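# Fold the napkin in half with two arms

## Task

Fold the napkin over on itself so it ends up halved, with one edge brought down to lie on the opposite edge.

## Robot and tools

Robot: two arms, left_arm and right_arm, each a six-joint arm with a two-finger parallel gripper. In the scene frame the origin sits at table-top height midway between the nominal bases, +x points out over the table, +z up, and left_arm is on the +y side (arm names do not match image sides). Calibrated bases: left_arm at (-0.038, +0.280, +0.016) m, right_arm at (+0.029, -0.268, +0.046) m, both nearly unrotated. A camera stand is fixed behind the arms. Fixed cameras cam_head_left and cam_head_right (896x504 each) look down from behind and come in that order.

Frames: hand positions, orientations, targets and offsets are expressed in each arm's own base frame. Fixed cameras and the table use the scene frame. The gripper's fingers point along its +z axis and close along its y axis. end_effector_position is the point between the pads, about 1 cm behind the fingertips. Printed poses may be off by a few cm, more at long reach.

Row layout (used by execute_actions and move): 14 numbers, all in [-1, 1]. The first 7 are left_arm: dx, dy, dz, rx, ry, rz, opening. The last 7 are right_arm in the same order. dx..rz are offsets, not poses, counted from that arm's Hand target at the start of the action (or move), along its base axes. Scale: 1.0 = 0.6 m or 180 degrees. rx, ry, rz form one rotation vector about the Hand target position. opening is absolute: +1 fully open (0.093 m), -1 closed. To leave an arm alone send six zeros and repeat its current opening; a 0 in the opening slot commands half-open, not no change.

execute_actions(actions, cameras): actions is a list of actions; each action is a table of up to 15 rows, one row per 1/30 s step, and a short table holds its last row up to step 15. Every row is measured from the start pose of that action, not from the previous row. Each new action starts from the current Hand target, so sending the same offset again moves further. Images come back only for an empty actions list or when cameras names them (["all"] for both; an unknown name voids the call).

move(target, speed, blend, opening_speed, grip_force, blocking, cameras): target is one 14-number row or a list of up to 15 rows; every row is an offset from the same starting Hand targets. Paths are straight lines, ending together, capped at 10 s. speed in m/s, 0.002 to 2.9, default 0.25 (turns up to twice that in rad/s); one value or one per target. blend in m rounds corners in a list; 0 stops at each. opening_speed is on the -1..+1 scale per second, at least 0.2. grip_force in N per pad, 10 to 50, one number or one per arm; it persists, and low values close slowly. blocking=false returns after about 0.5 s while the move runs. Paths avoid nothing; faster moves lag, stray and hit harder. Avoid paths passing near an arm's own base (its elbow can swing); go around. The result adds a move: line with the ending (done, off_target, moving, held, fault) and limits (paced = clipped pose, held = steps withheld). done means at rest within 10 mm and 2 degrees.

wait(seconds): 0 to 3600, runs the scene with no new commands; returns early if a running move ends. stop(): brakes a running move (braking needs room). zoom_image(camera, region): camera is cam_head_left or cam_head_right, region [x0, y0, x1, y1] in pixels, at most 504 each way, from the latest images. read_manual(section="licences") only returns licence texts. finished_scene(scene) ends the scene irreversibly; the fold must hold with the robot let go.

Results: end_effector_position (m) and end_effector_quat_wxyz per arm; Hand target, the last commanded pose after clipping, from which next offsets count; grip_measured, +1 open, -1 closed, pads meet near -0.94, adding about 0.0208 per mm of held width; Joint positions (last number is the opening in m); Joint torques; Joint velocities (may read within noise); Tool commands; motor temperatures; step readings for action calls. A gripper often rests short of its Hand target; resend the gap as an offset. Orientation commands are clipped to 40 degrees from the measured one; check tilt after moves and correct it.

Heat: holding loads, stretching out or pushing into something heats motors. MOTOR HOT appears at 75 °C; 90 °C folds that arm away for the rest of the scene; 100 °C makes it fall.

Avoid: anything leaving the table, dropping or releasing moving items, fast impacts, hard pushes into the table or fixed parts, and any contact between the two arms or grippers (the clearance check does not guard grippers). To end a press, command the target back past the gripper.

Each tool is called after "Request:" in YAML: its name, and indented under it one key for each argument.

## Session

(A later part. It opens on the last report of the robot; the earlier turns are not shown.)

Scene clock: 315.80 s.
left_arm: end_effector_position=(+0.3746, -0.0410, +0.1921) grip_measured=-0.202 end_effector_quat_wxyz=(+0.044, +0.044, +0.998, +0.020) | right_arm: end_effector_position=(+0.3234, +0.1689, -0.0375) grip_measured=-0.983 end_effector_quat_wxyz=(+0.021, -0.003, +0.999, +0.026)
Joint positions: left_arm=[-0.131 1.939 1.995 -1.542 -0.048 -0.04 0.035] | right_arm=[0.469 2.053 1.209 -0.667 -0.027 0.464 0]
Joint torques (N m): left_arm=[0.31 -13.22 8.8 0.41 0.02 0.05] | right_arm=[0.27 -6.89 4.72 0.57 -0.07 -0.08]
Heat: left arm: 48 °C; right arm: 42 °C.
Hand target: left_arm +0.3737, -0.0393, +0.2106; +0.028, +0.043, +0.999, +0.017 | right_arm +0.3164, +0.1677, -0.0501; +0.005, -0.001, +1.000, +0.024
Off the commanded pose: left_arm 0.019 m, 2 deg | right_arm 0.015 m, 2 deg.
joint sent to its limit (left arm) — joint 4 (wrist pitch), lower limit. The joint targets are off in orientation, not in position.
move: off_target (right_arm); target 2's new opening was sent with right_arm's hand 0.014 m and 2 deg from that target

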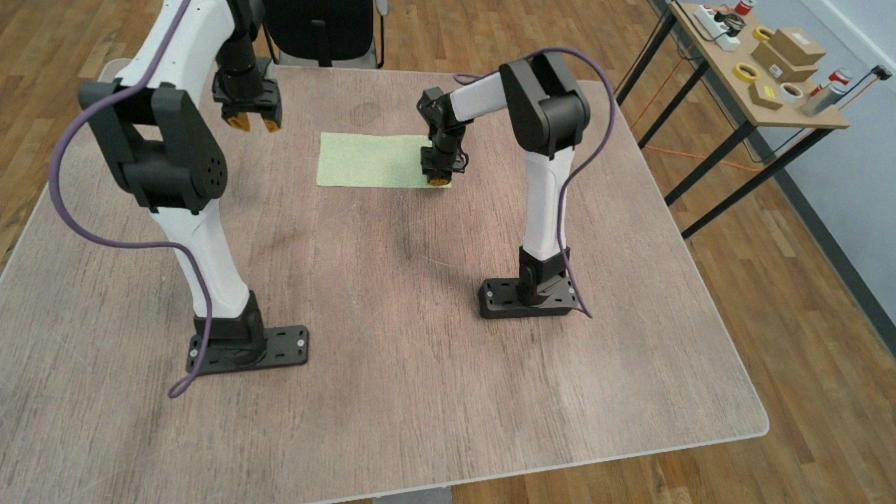

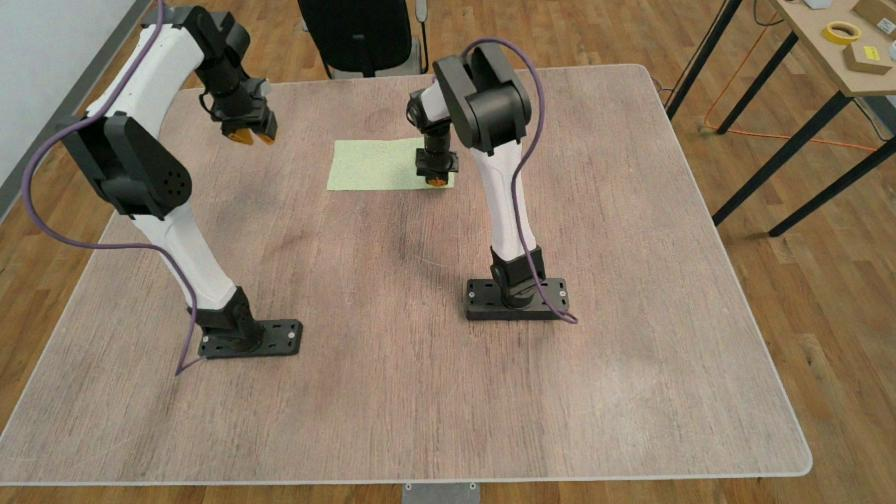

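Lift and look.

Request:
move:
  target:
    - [0,0,0,0,0,0,-0.2,0.02,0.0,0.05,0,0.0,0,-1]
    - [0,0,0,0,0,0,-0.2,0.03,0.0,0.15,0,0.0,0,-1]
  cameras: ["all"]
  speed: [0.04,0.06]
  blend: [0.01,0]

Request:
zoom_image:
  camera: "cam_head_left"
  region: [310, 100, 480, 200]

Request:
zoom_image:
  camera: "cam_head_right"
  region: [310, 100, 480, 200]

Scene clock: 318.63 s.
left_arm: end_effector_position=(+0.3746, -0.0410, +0.1921) grip_measured=-0.202 end_effector_quat_wxyz=(+0.044, +0.044, +0.998, +0.020) | right_arm: end_effector_position=(+0.3250, +0.1637, +0.0188) grip_measured=-0.984 end_effector_quat_wxyz=(-0.017, +0.001, +1.000, +0.007)
Joint positions: left_arm=[-0.131 1.939 1.995 -1.542 -0.048 -0.04 0.035] | right_arm=[0.454 2.019 1.412 -0.989 -0.027 0.455 0]
Joint torques (N m): left_arm=[0.36 -13.2 8.91 0.39 0.03 0.01] | right_arm=[-0.1 -12.1 9.44 0.15 -0.06 -0.2]
Heat: left arm: 48 °C; right arm: 42 °C.
Hand target: left_arm +0.3737, -0.0393, +0.2106; +0.028, +0.043, +0.999, +0.017 | right_arm +0.3344, +0.1677, +0.0397; +0.005, -0.001, +1.000, +0.024
Off the commanded pose: left_arm 0.019 m, 2 deg | right_arm 0.023 m, 3 deg.
joint sent to its limit (left arm) — joint 4 (wrist pitch), lower limit. The joint targets are off in orientation, not in position.
move: off_target (right_arm)

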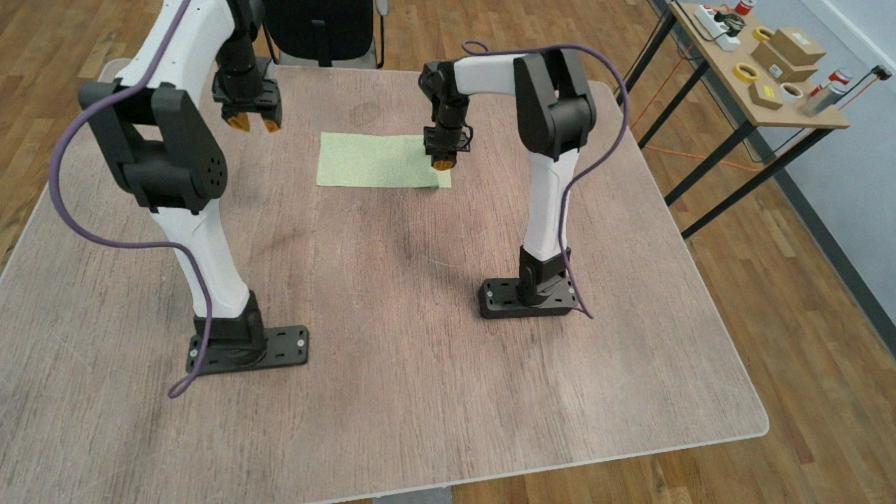

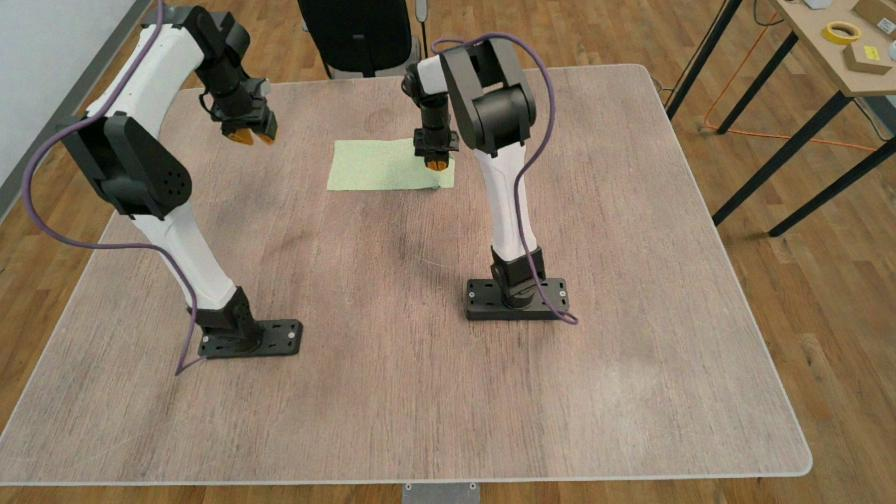

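Scaled by 2.965 from the camera's image (finer frame: 1280x720).

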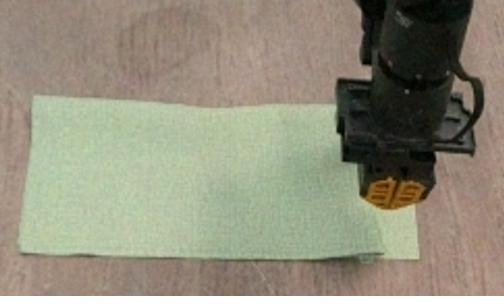

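Scaled by 2.965 from the camera's image (finer frame: 1280x720).

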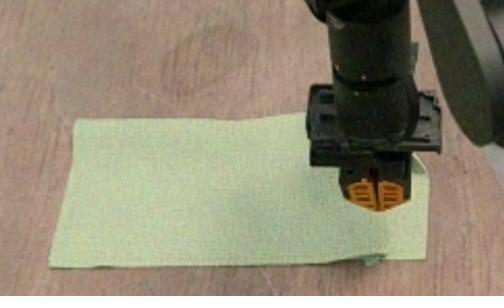

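Request:
move:
  target: [0,0,0,0,0,0,-0.2,-0.08,-0.12,0.15,0,0.0,0,0.0]
  cameras: ["all"]
  speed: 0.25

Request:
zoom_image:
  camera: "cam_head_left"
  region: [405, 125, 465, 195]

Request:
zoom_image:
  camera: "cam_head_right"
  region: [405, 130, 465, 200]

Scene clock: 321.03 s.
left_arm: end_effector_position=(+0.3746, -0.0410, +0.1921) grip_measured=-0.202 end_effector_quat_wxyz=(+0.044, +0.044, +0.998, +0.020) | right_arm: end_effector_position=(+0.2880, +0.0953, +0.1186) grip_measured=-0.002 end_effector_quat_wxyz=(-0.005, +0.001, +1.000, +0.013)
Joint positions: left_arm=[-0.131 1.939 1.995 -1.542 -0.048 -0.04 0.035] | right_arm=[0.304 1.692 1.394 -1.274 -0.028 0.307 0.045]
Joint torques (N m): left_arm=[0.43 -13.16 8.95 0.42 0.04 0.04] | right_arm=[-0.23 -8.91 7.83 0.16 -0.1 -0.15]
Motor temperatures (°C): left_arm=[23 49 32 25 21 21 22] | right_arm=[21 43 36 25 20 23 21]
Heat: left arm: 49 °C; right arm: 43 °C.
Hand target: left_arm +0.3737, -0.0393, +0.2106; +0.028, +0.043, +0.999, +0.017 | right_arm +0.2863, +0.0958, +0.1298; +0.005, -0.001, +1.000, +0.024
Off the commanded pose: left_arm 0.019 m, 2 deg | right_arm 0.011 m, 2 deg.
joint sent to its limit (left arm) — joint 4 (wrist pitch), lower limit. The joint targets are off in orientation, not in position.
move: off_target (right_arm)

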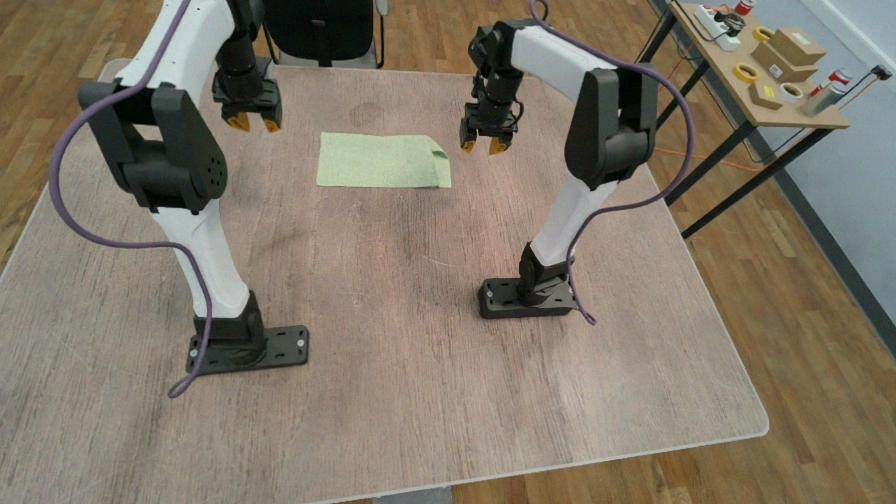

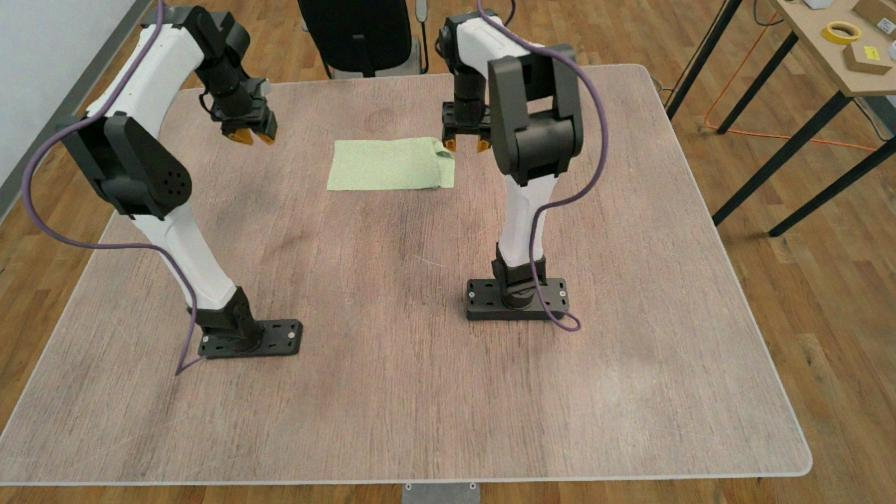

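Scaled by 7.200 from the camera's image (finer frame: 1280x720).

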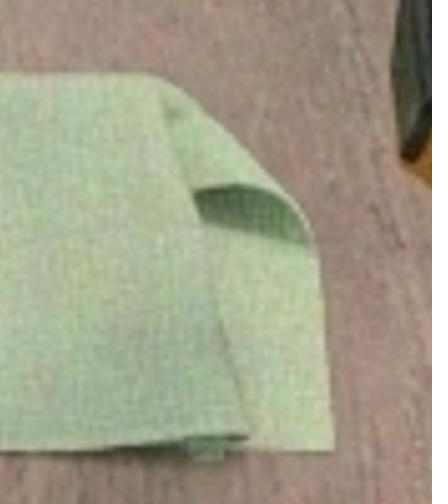

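Scaled by 7.200 from the camera's image (finer frame: 1280x720).

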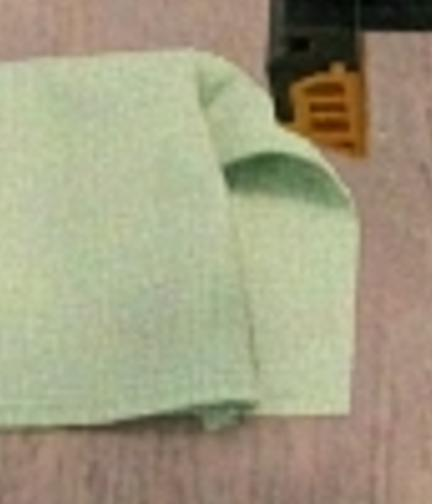

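Request:
move:
  target:
    - [0,0,0,0,0,0,-0.2,0.18,0.04,-0.05,-0.0153,0,-0.08,0.31]
    - [0,0,0,0,0,0,-0.2,0.231,0.086,-0.23,-0.0153,0,-0.133,0.31]
  cameras: ["all"]
  speed: [0.2,0.1]
  blend: [0.03,0]

Request:
zoom_image:
  camera: "cam_head_left"
  region: [405, 115, 475, 195]

Request:
zoom_image:
  camera: "cam_head_right"
  region: [405, 115, 475, 195]

Scene clock: 324.30 s.
left_arm: end_effector_position=(+0.3746, -0.0410, +0.1921) grip_measured=-0.202 end_effector_quat_wxyz=(+0.044, +0.044, +0.998, +0.020) | right_arm: end_effector_position=(+0.4182, +0.1448, -0.0004) grip_measured=+0.308 end_effector_quat_wxyz=(+0.005, +0.204, +0.979, +0.003)
Joint positions: left_arm=[-0.131 1.939 1.995 -1.542 -0.048 -0.04 0.035] | right_arm=[0.334 2.304 1.793 -1.048 0 0.745 0.06]
Joint torques (N m): left_arm=[0.32 -13.24 8.95 0.39 0.03 0.02] | right_arm=[0.54 -8.49 9.21 0.54 0.11 -0.01]
Heat: left arm: 49 °C; right arm: 43 °C.
Hand target: left_arm +0.3737, -0.0393, +0.2106; +0.028, +0.043, +0.999, +0.017 | right_arm +0.4249, +0.1473, -0.0082; +0.010, +0.206, +0.978, -0.002
Off the commanded pose: left_arm 0.019 m, 2 deg | right_arm 0.011 m, 1 deg.
joint sent to its limit (left arm) — joint 4 (wrist pitch), lower limit. The joint targets are off in orientation, not in position.
move: off_target (right_arm)

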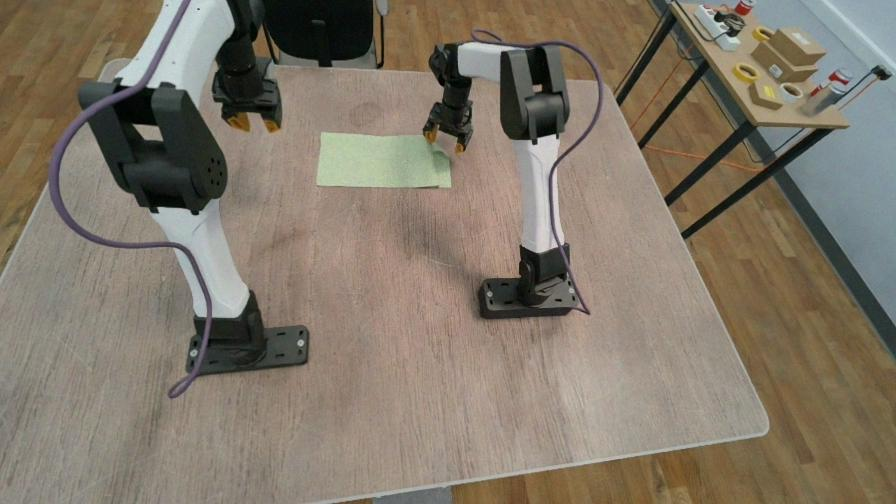

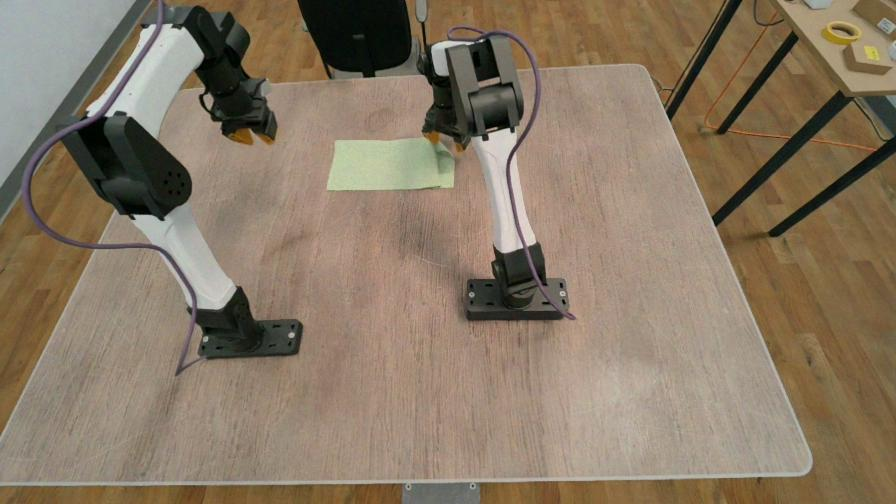

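Scaled by 6.300 from the camera's image (finer frame: 1280x720).

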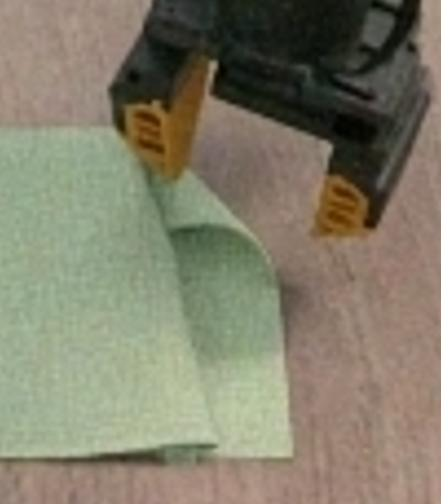

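Scaled by 6.300 from the camera's image (finer frame: 1280x720).

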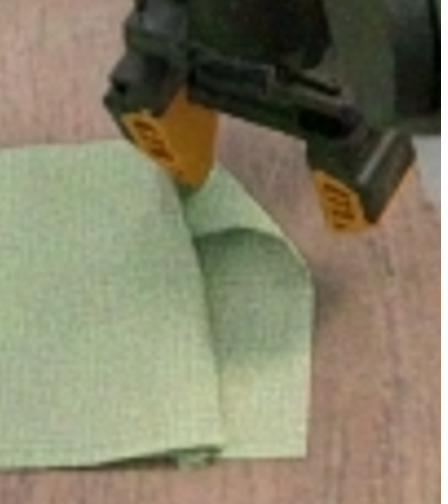

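Request:
move:
  target:
    - [0,0,0,0,0,0,-0.2,0.003,0.0,-0.06,0,0,0,0.31]
    - [0,0,0,0,0,0,-0.2,0.003,0.0,-0.06,0,0,0,-1]
  cameras: ["all"]
  speed: [0.05,0.1]
  opening_speed: 0.6

Request:
zoom_image:
  camera: "cam_head_left"
  region: [405, 115, 475, 195]

Request:
zoom_image:
  camera: "cam_head_right"
  region: [405, 115, 475, 195]

Scene clock: 328.50 s.
left_arm: end_effector_position=(+0.3746, -0.0410, +0.1921) grip_measured=-0.202 end_effector_quat_wxyz=(+0.044, +0.044, +0.998, +0.020) | right_arm: end_effector_position=(+0.4312, +0.1492, -0.0272) grip_measured=-0.983 end_effector_quat_wxyz=(+0.020, +0.205, +0.979, +0.011)
Joint positions: left_arm=[-0.131 1.939 1.995 -1.542 -0.048 -0.04 0.035] | right_arm=[0.334 2.36 1.778 -0.942 0.001 0.746 0]
Joint torques (N m): left_arm=[0.35 -13.2 8.9 0.41 0.01 0.01] | right_arm=[0.5 -8.83 6.04 0.55 0.13 -0.05]
Heat: left arm: 50 °C; right arm: 43 °C.
Hand target: left_arm +0.3737, -0.0393, +0.2106; +0.028, +0.043, +0.999, +0.017 | right_arm +0.4267, +0.1474, -0.0442; +0.010, +0.206, +0.978, -0.002
Off the commanded pose: left_arm 0.019 m, 2 deg | right_arm 0.018 m, 2 deg.
joint sent to its limit (left arm) — joint 4 (wrist pitch), lower limit. The joint targets are off in orientation, not in position.
move: off_target (right_arm); target 2's new opening was sent with right_arm's hand 0.018 m and 2 deg from that target

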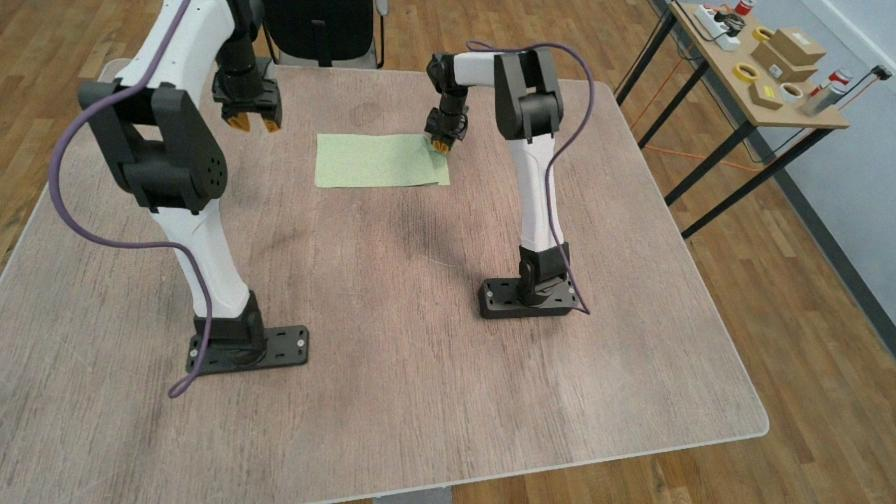

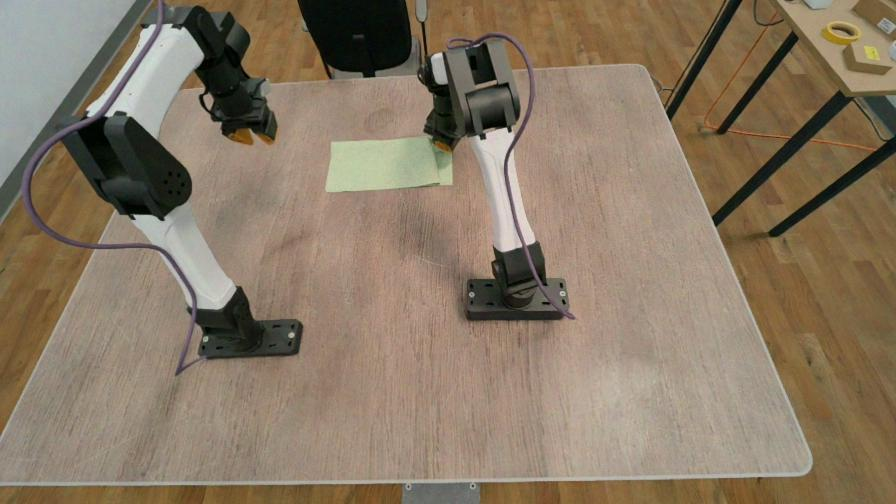

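Scaled by 6.300 from the camera's image (finer frame: 1280x720).

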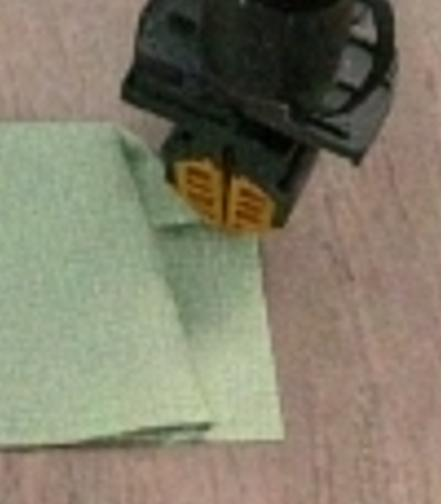

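Scaled by 6.300 from the camera's image (finer frame: 1280x720).

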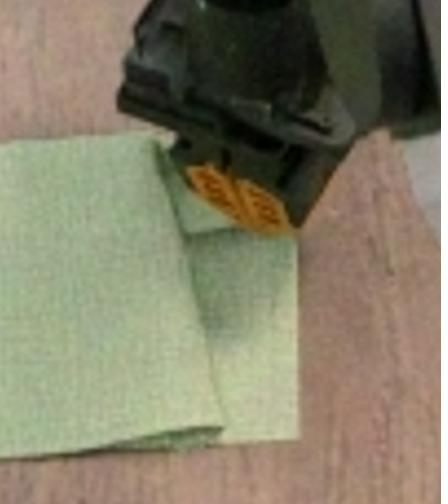

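Request:
move:
  target:
    - [0,0,0,0,0,0,-0.2,0.01,0.0,0.1,0,0,0,-1]
    - [0,0,0,0,0,0,-0.2,0.0,-0.02,0.17,0,0,0,-1]
  cameras: ["all"]
  speed: [0.05,0.05]
  blend: [0.02,0]

Request:
zoom_image:
  camera: "cam_head_left"
  region: [310, 90, 480, 200]

Request:
zoom_image:
  camera: "cam_head_right"
  region: [310, 90, 480, 200]

Scene clock: 331.47 s.
left_arm: end_effector_position=(+0.3746, -0.0410, +0.1921) grip_measured=-0.202 end_effector_quat_wxyz=(+0.044, +0.044, +0.998, +0.020) | right_arm: end_effector_position=(+0.4167, +0.1366, +0.0299) grip_measured=-0.984 end_effector_quat_wxyz=(-0.021, +0.208, +0.978, -0.013)
Joint positions: left_arm=[-0.131 1.939 1.995 -1.542 -0.048 -0.04 0.035] | right_arm=[0.317 2.323 1.946 -1.243 0.001 0.737 0]
Joint torques (N m): left_arm=[0.29 -13.16 8.91 0.41 0.01 0.03] | right_arm=[-0.08 -14.97 9.8 0.06 0.15 -0.22]
Heat: left arm: 50 °C; right arm: 45 °C.
Hand target: left_arm +0.3737, -0.0393, +0.2106; +0.028, +0.043, +0.999, +0.017 | right_arm +0.4267, +0.1353, +0.0577; +0.010, +0.207, +0.978, -0.002
Off the commanded pose: left_arm 0.019 m, 2 deg | right_arm 0.030 m, 4 deg.
joint sent to its limit (left arm) — joint 4 (wrist pitch), lower limit. The joint targets are off in orientation, not in position.
move: off_target (right_arm)

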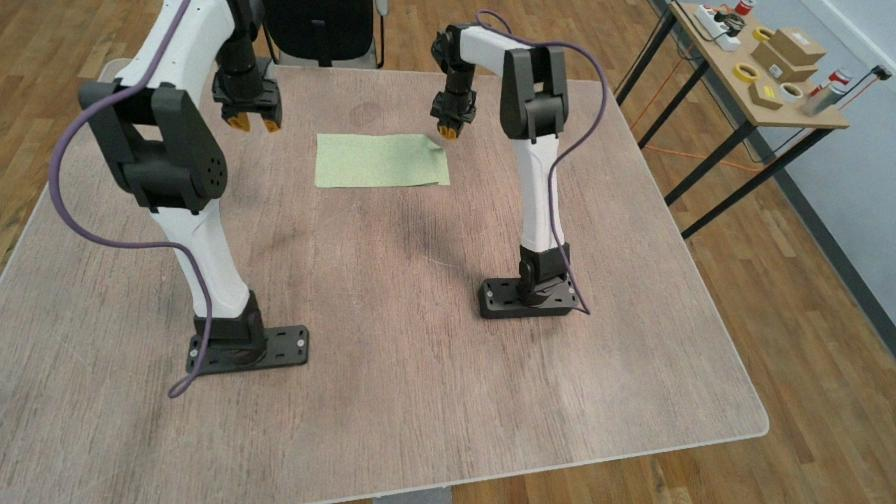

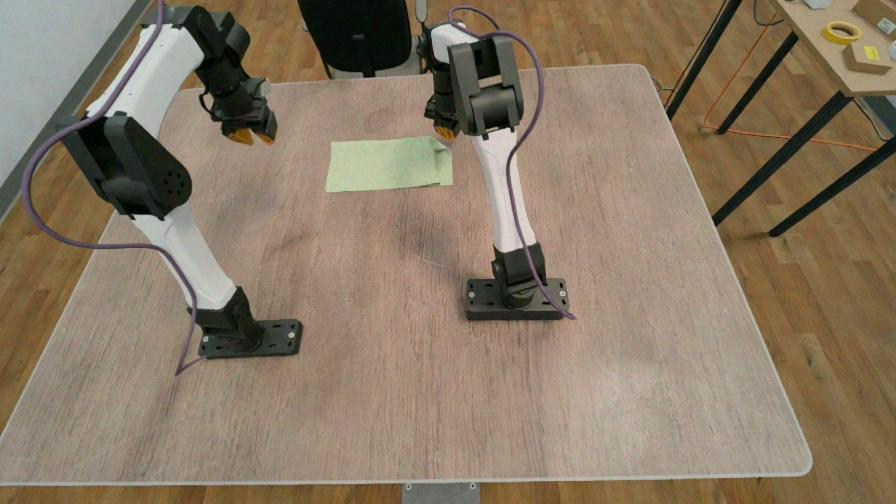

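Scaled by 2.965 from the camera's image (finer frame: 1280x720).

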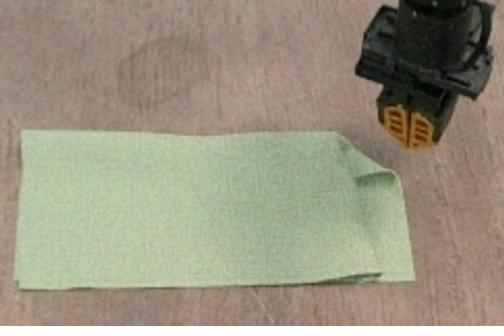

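Scaled by 2.965 from the camera's image (finer frame: 1280x720).

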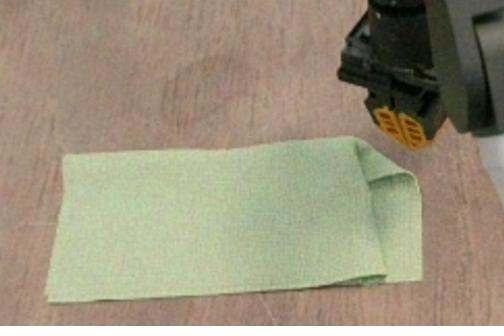

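Request:
move:
  target:
    - [0,0,0,0,0,0,-0.2,0.0,0.02,-0.06,0,0,0,0.31]
    - [0,0,0,0,0,0,-0.2,0.003,0.02,-0.19,0,0,0,0.31]
    - [0,0,0,0,0,0,-0.2,0.003,0.02,-0.19,0,0,0,-1]
  cameras: ["all"]
  speed: [0.1,0.06,0.1]
  opening_speed: 0.8

Request:
zoom_image:
  camera: "cam_head_left"
  region: [405, 115, 475, 195]

Request:
zoom_image:
  camera: "cam_head_right"
  region: [405, 115, 475, 195]

Scene clock: 336.53 s.
left_arm: end_effector_position=(+0.3746, -0.0410, +0.1921) grip_measured=-0.202 end_effector_quat_wxyz=(+0.044, +0.044, +0.998, +0.020) | right_arm: end_effector_position=(+0.4340, +0.1488, -0.0382) grip_measured=-0.983 end_effector_quat_wxyz=(+0.023, +0.204, +0.979, +0.010)
Joint positions: left_arm=[-0.131 1.939 1.995 -1.542 -0.048 -0.04 0.035] | right_arm=[0.332 2.384 1.774 -0.913 0.006 0.744 0]
Joint torques (N m): left_arm=[0.32 -13.07 8.87 0.38 0.01 0.04] | right_arm=[0.58 -8.68 5.93 0.52 0.12 -0.03]
Heat: left arm: 50 °C; right arm: 47 °C.
Hand target: left_arm +0.3737, -0.0393, +0.2106; +0.028, +0.043, +0.999, +0.017 | right_arm +0.4285, +0.1474, -0.0563; +0.010, +0.206, +0.978, -0.002
Off the commanded pose: left_arm 0.019 m, 2 deg | right_arm 0.019 m, 2 deg.
joint sent to its limit (left arm) — joint 4 (wrist pitch), lower limit. The joint targets are off in orientation, not in position.
move: off_target (right_arm); target 3's new opening was sent with right_arm's hand 0.018 m and 2 deg from that target

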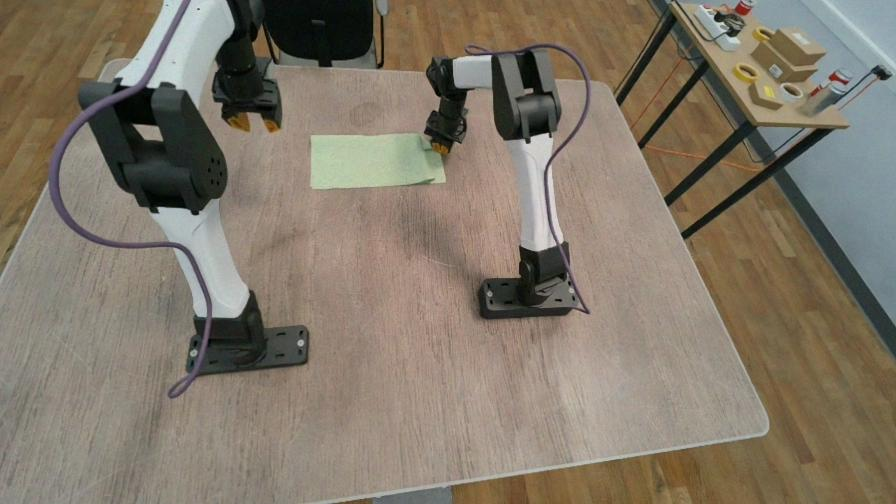

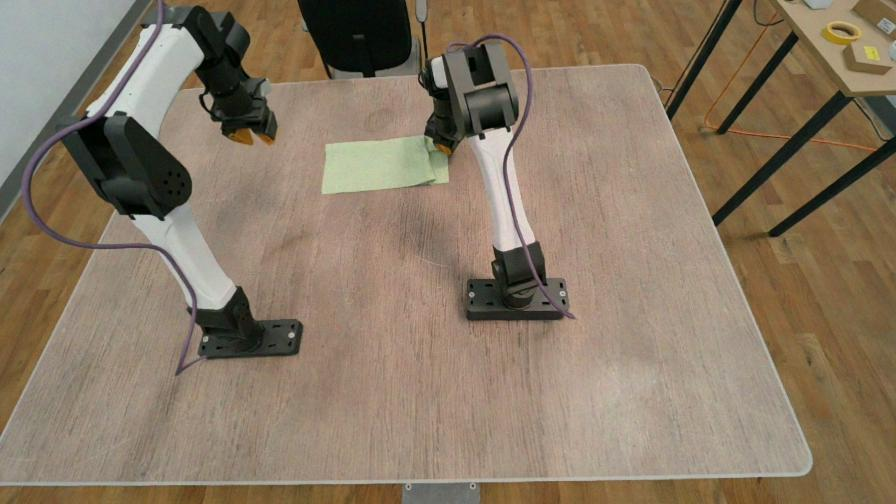

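Scaled by 6.300 from the camera's image (finer frame: 1280x720).

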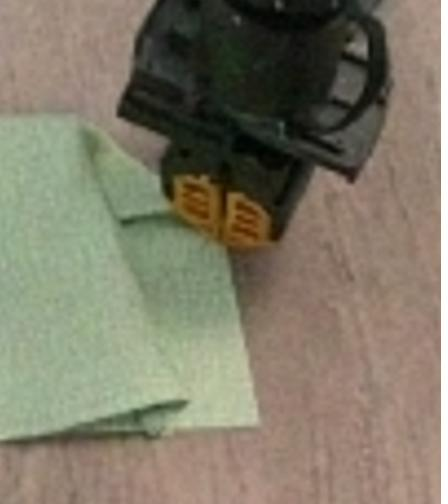

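Scaled by 6.300 from the camera's image (finer frame: 1280x720).

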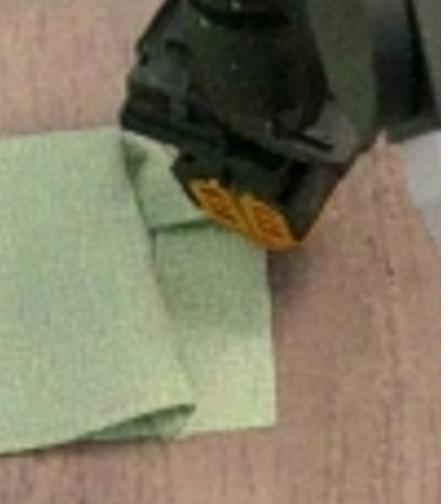

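Request:
move:
  target:
    - [0,0,0,0,0,0,-0.2,0.01,0.0,0.1,0,0,0,-1]
    - [0,0,0,0,0,0,-0.2,0.0,0.0,0.2,0,0,0,-1]
  cameras: ["all"]
  speed: [0.05,0.05]
  blend: [0.02,0]

Request:
zoom_image:
  camera: "cam_head_left"
  region: [310, 90, 480, 200]

Request:
zoom_image:
  camera: "cam_head_right"
  region: [310, 90, 480, 200]

Scene clock: 339.90 s.
left_arm: end_effector_position=(+0.3746, -0.0410, +0.1921) grip_measured=-0.202 end_effector_quat_wxyz=(+0.044, +0.044, +0.998, +0.020) | right_arm: end_effector_position=(+0.4207, +0.1442, +0.0351) grip_measured=-0.984 end_effector_quat_wxyz=(-0.020, +0.204, +0.979, -0.015)
Joint positions: left_arm=[-0.131 1.939 1.995 -1.542 -0.048 -0.04 0.035] | right_arm=[0.332 2.35 2.014 -1.284 0.006 0.745 0]
Joint torques (N m): left_arm=[0.34 -13.15 8.92 0.39 0.02 0.03] | right_arm=[0.36 -15.34 9.78 0.06 0.14 -0.04]
Motor temperatures (°C): left_arm=[23 51 32 25 21 21 22] | right_arm=[21 49 36 25 20 23 21]
Heat: left arm: 51 °C; right arm: 49 °C.
Hand target: left_arm +0.3737, -0.0393, +0.2106; +0.028, +0.043, +0.999, +0.017 | right_arm +0.4286, +0.1474, +0.0638; +0.010, +0.206, +0.978, -0.002
Off the commanded pose: left_arm 0.019 m, 2 deg | right_arm 0.030 m, 4 deg.
joint sent to its limit (left arm) — joint 4 (wrist pitch), lower limit. The joint targets are off in orientation, not in position.
move: off_target (right_arm)

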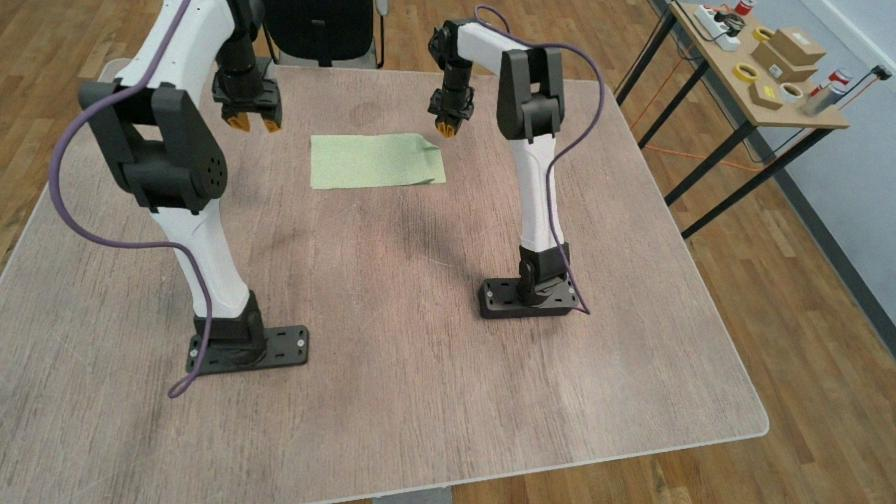

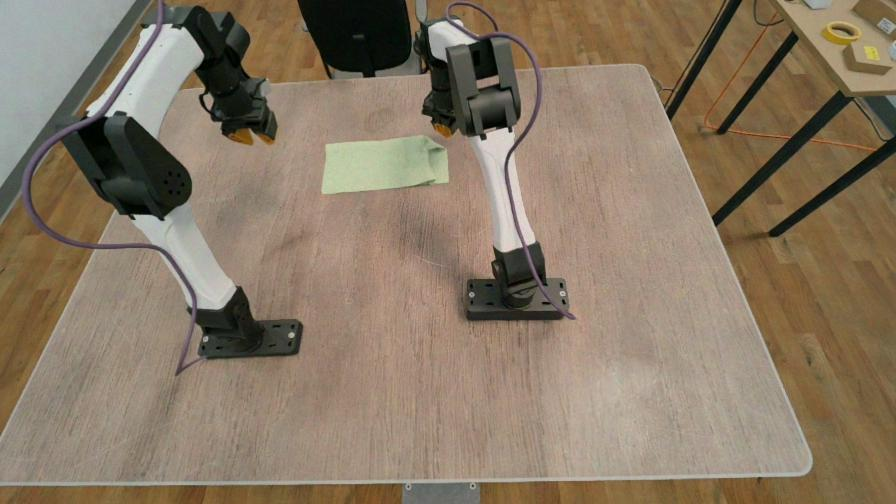

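Scaled by 2.965 from the camera's image (finer frame: 1280x720).

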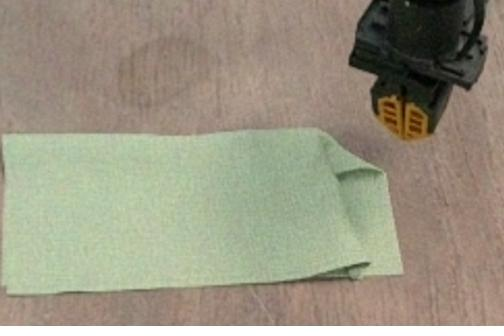

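Scaled by 2.965 from the camera's image (finer frame: 1280x720).

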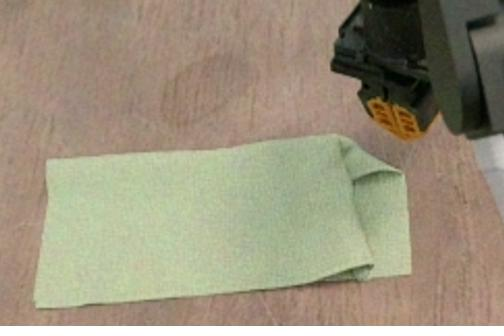

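Request:
move:
  target:
    - [0.0047,-0.15,-0.2,-0.011,0.018,0.03,0.31,0,0,0,0,0,0,-1]
    - [0.0047,-0.174,-0.345,-0.011,0.018,0.0415,0.31,-0.1,-0.1,0.05,0,0,0.1,-1]
  cameras: ["all"]
  speed: [0.2,0.1]
  blend: [0.03,0]

Request:
zoom_image:
  camera: "cam_head_left"
  region: [300, 140, 400, 200]

Request:
zoom_image:
  camera: "cam_head_right"
  region: [300, 140, 400, 200]

Scene clock: 343.93 s.
left_arm: end_effector_position=(+0.3793, -0.1395, +0.0142) grip_measured=+0.308 end_effector_quat_wxyz=(+0.008, -0.021, +1.000, +0.001) | right_arm: end_effector_position=(+0.3678, +0.0892, +0.0818) grip_measured=-0.984 end_effector_quat_wxyz=(-0.010, +0.053, +0.999, -0.006)
Joint positions: left_arm=[-0.356 2.136 1.574 -0.995 -0.009 -0.399 0.06] | right_arm=[0.241 2.013 1.662 -1.242 0.006 0.347 0]
Joint torques (N m): left_arm=[-1.1 -9.72 5.44 0.59 0 -0.14] | right_arm=[-0.12 -12.57 5.81 0.41 0.03 -0.17]
Heat: left arm: 50 °C; right arm: 52 °C.
Hand target: left_arm +0.3766, -0.1436, +0.0036; +0.000, -0.022, +1.000, +0.000 | right_arm +0.3686, +0.0874, +0.0939; +0.010, +0.051, +0.999, +0.000
Off the commanded pose: left_arm 0.012 m, 1 deg | right_arm 0.012 m, 2 deg.
move: off_target (left_arm, right_arm)

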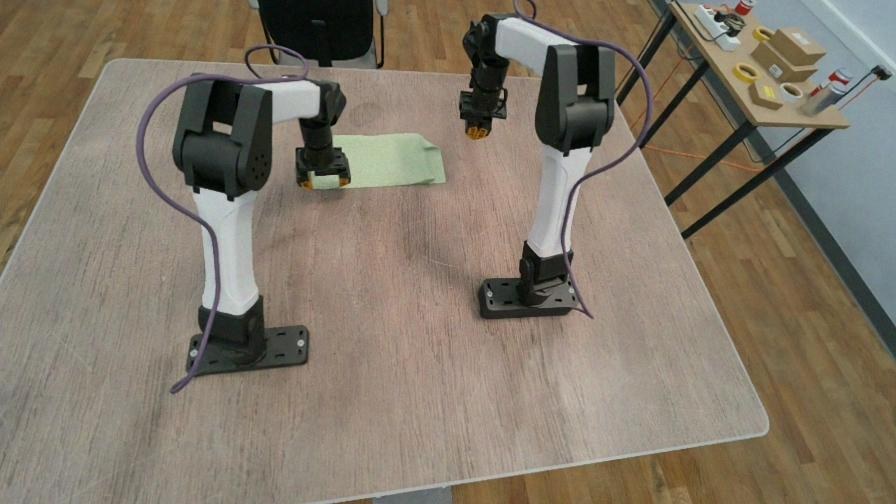

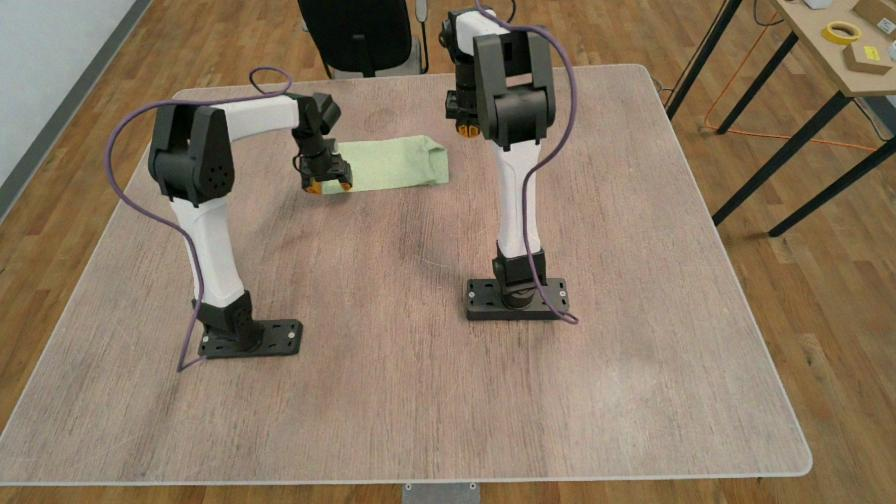

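Scaled by 5.040 from the camera's image (finer frame: 1280x720).

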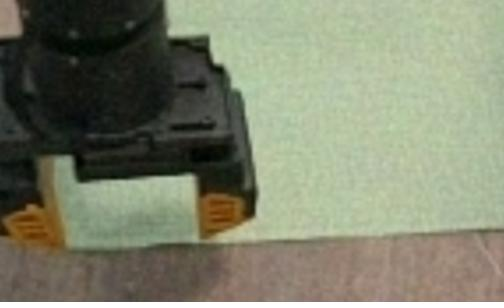

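Scaled by 5.040 from the camera's image (finer frame: 1280x720).

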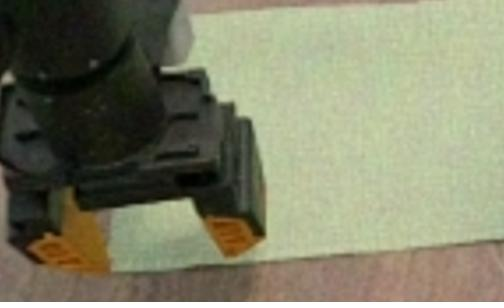

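Request:
move:
  target:
    - [0.0067,0,-0.034,0,0,0,0.31,0,0,0,0,0,0,-1]
    - [0.0067,0,-0.034,0,0,0,-0.2,0,0,0,0,0,0,-1]
  cameras: ["all"]
  speed: [0.05,0.1]
  opening_speed: 0.8

Request:
zoom_image:
  camera: "cam_head_left"
  region: [300, 140, 400, 200]

Request:
zoom_image:
  camera: "cam_head_right"
  region: [300, 140, 400, 200]

Scene clock: 346.40 s.
left_arm: end_effector_position=(+0.3853, -0.1431, -0.0018) grip_measured=-0.197 end_effector_quat_wxyz=(+0.014, -0.021, +1.000, -0.005) | right_arm: end_effector_position=(+0.3678, +0.0892, +0.0817) grip_measured=-0.984 end_effector_quat_wxyz=(-0.010, +0.053, +0.999, -0.006)
Joint positions: left_arm=[-0.356 2.169 1.559 -0.931 -0.001 -0.399 0.036] | right_arm=[0.241 2.013 1.662 -1.241 0.006 0.346 0]
Joint torques (N m): left_arm=[-0.69 -9.07 5.24 0.56 -0.05 -0.09] | right_arm=[-0.24 -12.72 5.63 0.41 0.06 -0.2]
Heat: left arm: 50 °C; right arm: 53 °C.
Hand target: left_arm +0.3807, -0.1436, -0.0167; +0.000, -0.022, +1.000, +0.000 | right_arm +0.3685, +0.0874, +0.0939; +0.010, +0.051, +0.999, +0.000
Off the commanded pose: left_arm 0.016 m, 2 deg | right_arm 0.012 m, 2 deg.
move: off_target (left_arm); target 2's new opening was sent with left_arm's hand 0.015 m and 1 deg from that target

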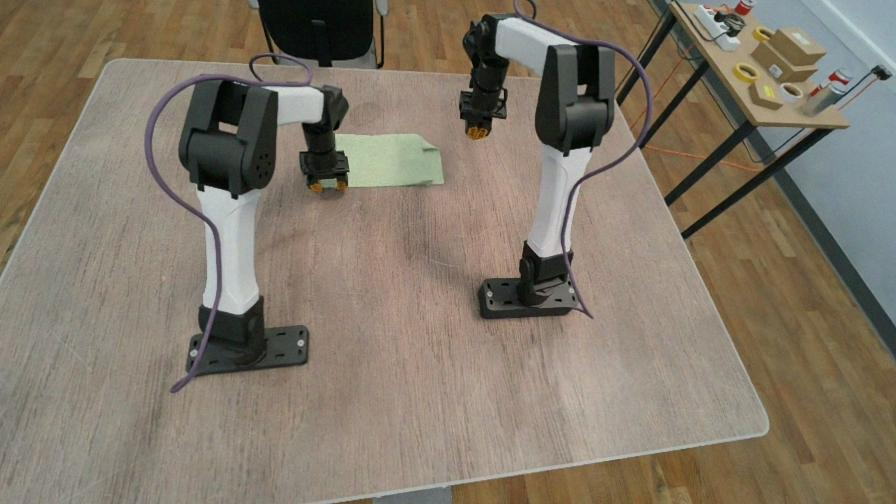

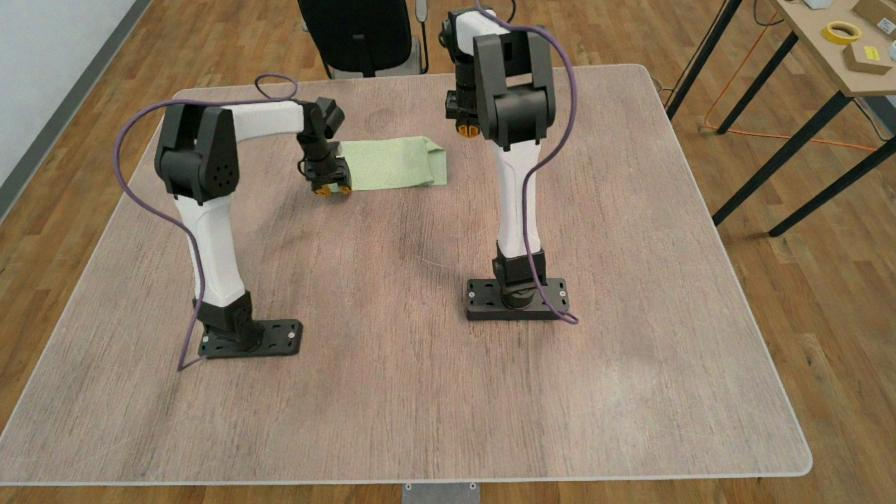

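Scaled by 5.040 from the camera's image (finer frame: 1280x720).

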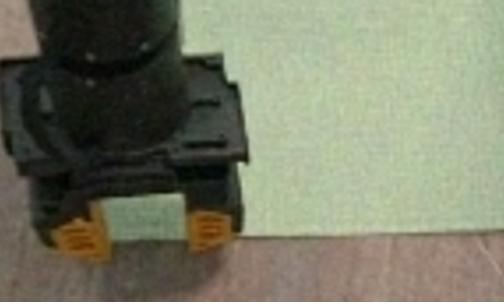

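Scaled by 5.040 from the camera's image (finer frame: 1280x720).

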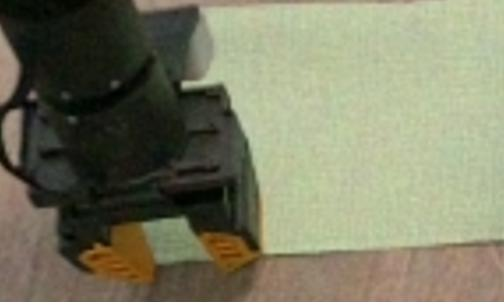

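Request:
move:
  target:
    - [0.0,0,0.0,0,0,0,-1,0,0,0,0,0,0,-1]
    - [0.0,0,0.1,0,0,0,-1,0,0,0,0,0,0,-1]
  cameras: ["all"]
  speed: [0.05,0.06]
  opening_speed: 0.8

Request:
zoom_image:
  camera: "cam_head_left"
  region: [300, 100, 470, 200]

Request:
zoom_image:
  camera: "cam_head_right"
  region: [300, 100, 470, 200]

Scene clock: 349.77 s.
left_arm: end_effector_position=(+0.3721, -0.1384, +0.0190) grip_measured=-0.985 end_effector_quat_wxyz=(-0.027, -0.021, +0.999, +0.011) | right_arm: end_effector_position=(+0.3678, +0.0892, +0.0817) grip_measured=-0.984 end_effector_quat_wxyz=(-0.010, +0.053, +0.999, -0.006)
Joint positions: left_arm=[-0.356 2.17 1.647 -1.106 0 -0.399 0] | right_arm=[0.241 2.013 1.662 -1.241 0.006 0.346 0]
Joint torques (N m): left_arm=[-0.69 -16.2 9.02 0.06 -0.05 -0.1] | right_arm=[-0.18 -12.6 5.76 0.35 0.03 -0.21]
Motor temperatures (°C): left_arm=[23 50 32 24 21 21 22] | right_arm=[21 54 36 25 20 23 21]
Heat: left arm: 50 °C; right arm: 54 °C.
Hand target: left_arm +0.3807, -0.1436, +0.0433; +0.000, -0.022, +1.000, +0.000 | right_arm +0.3685, +0.0874, +0.0939; +0.010, +0.051, +0.999, +0.000
Off the commanded pose: left_arm 0.026 m, 3 deg | right_arm 0.012 m, 2 deg.
move: off_target (left_arm)

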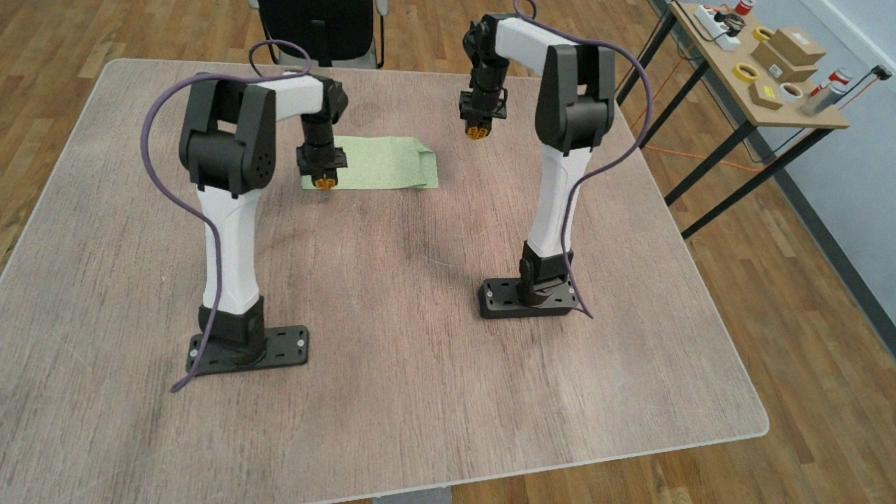

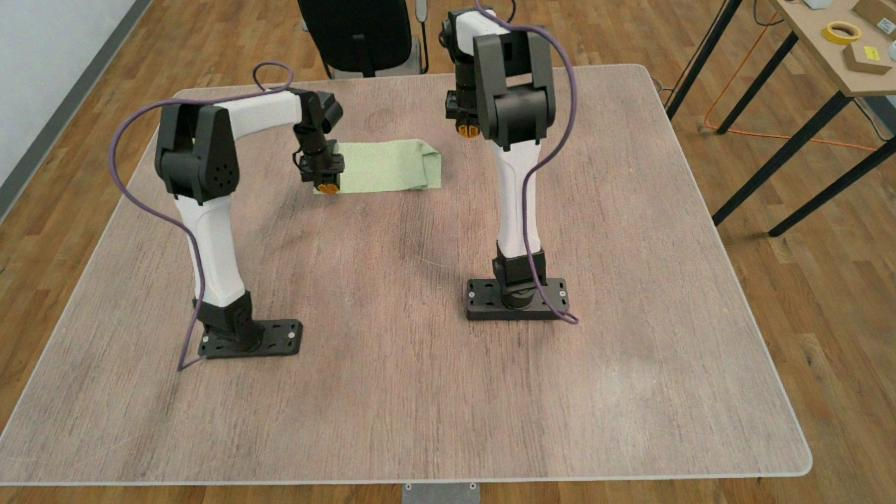

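Scaled by 2.965 from the camera's image (finer frame: 1280x720).

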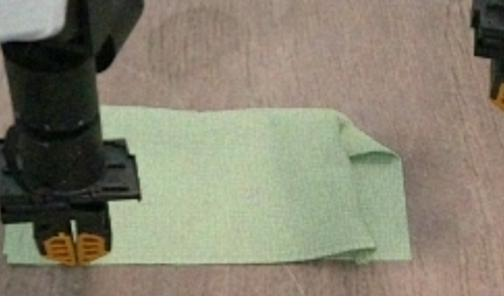

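Scaled by 2.965 from the camera's image (finer frame: 1280x720).

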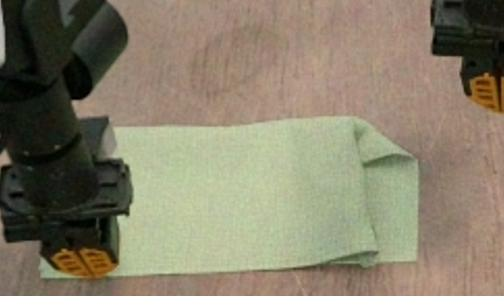

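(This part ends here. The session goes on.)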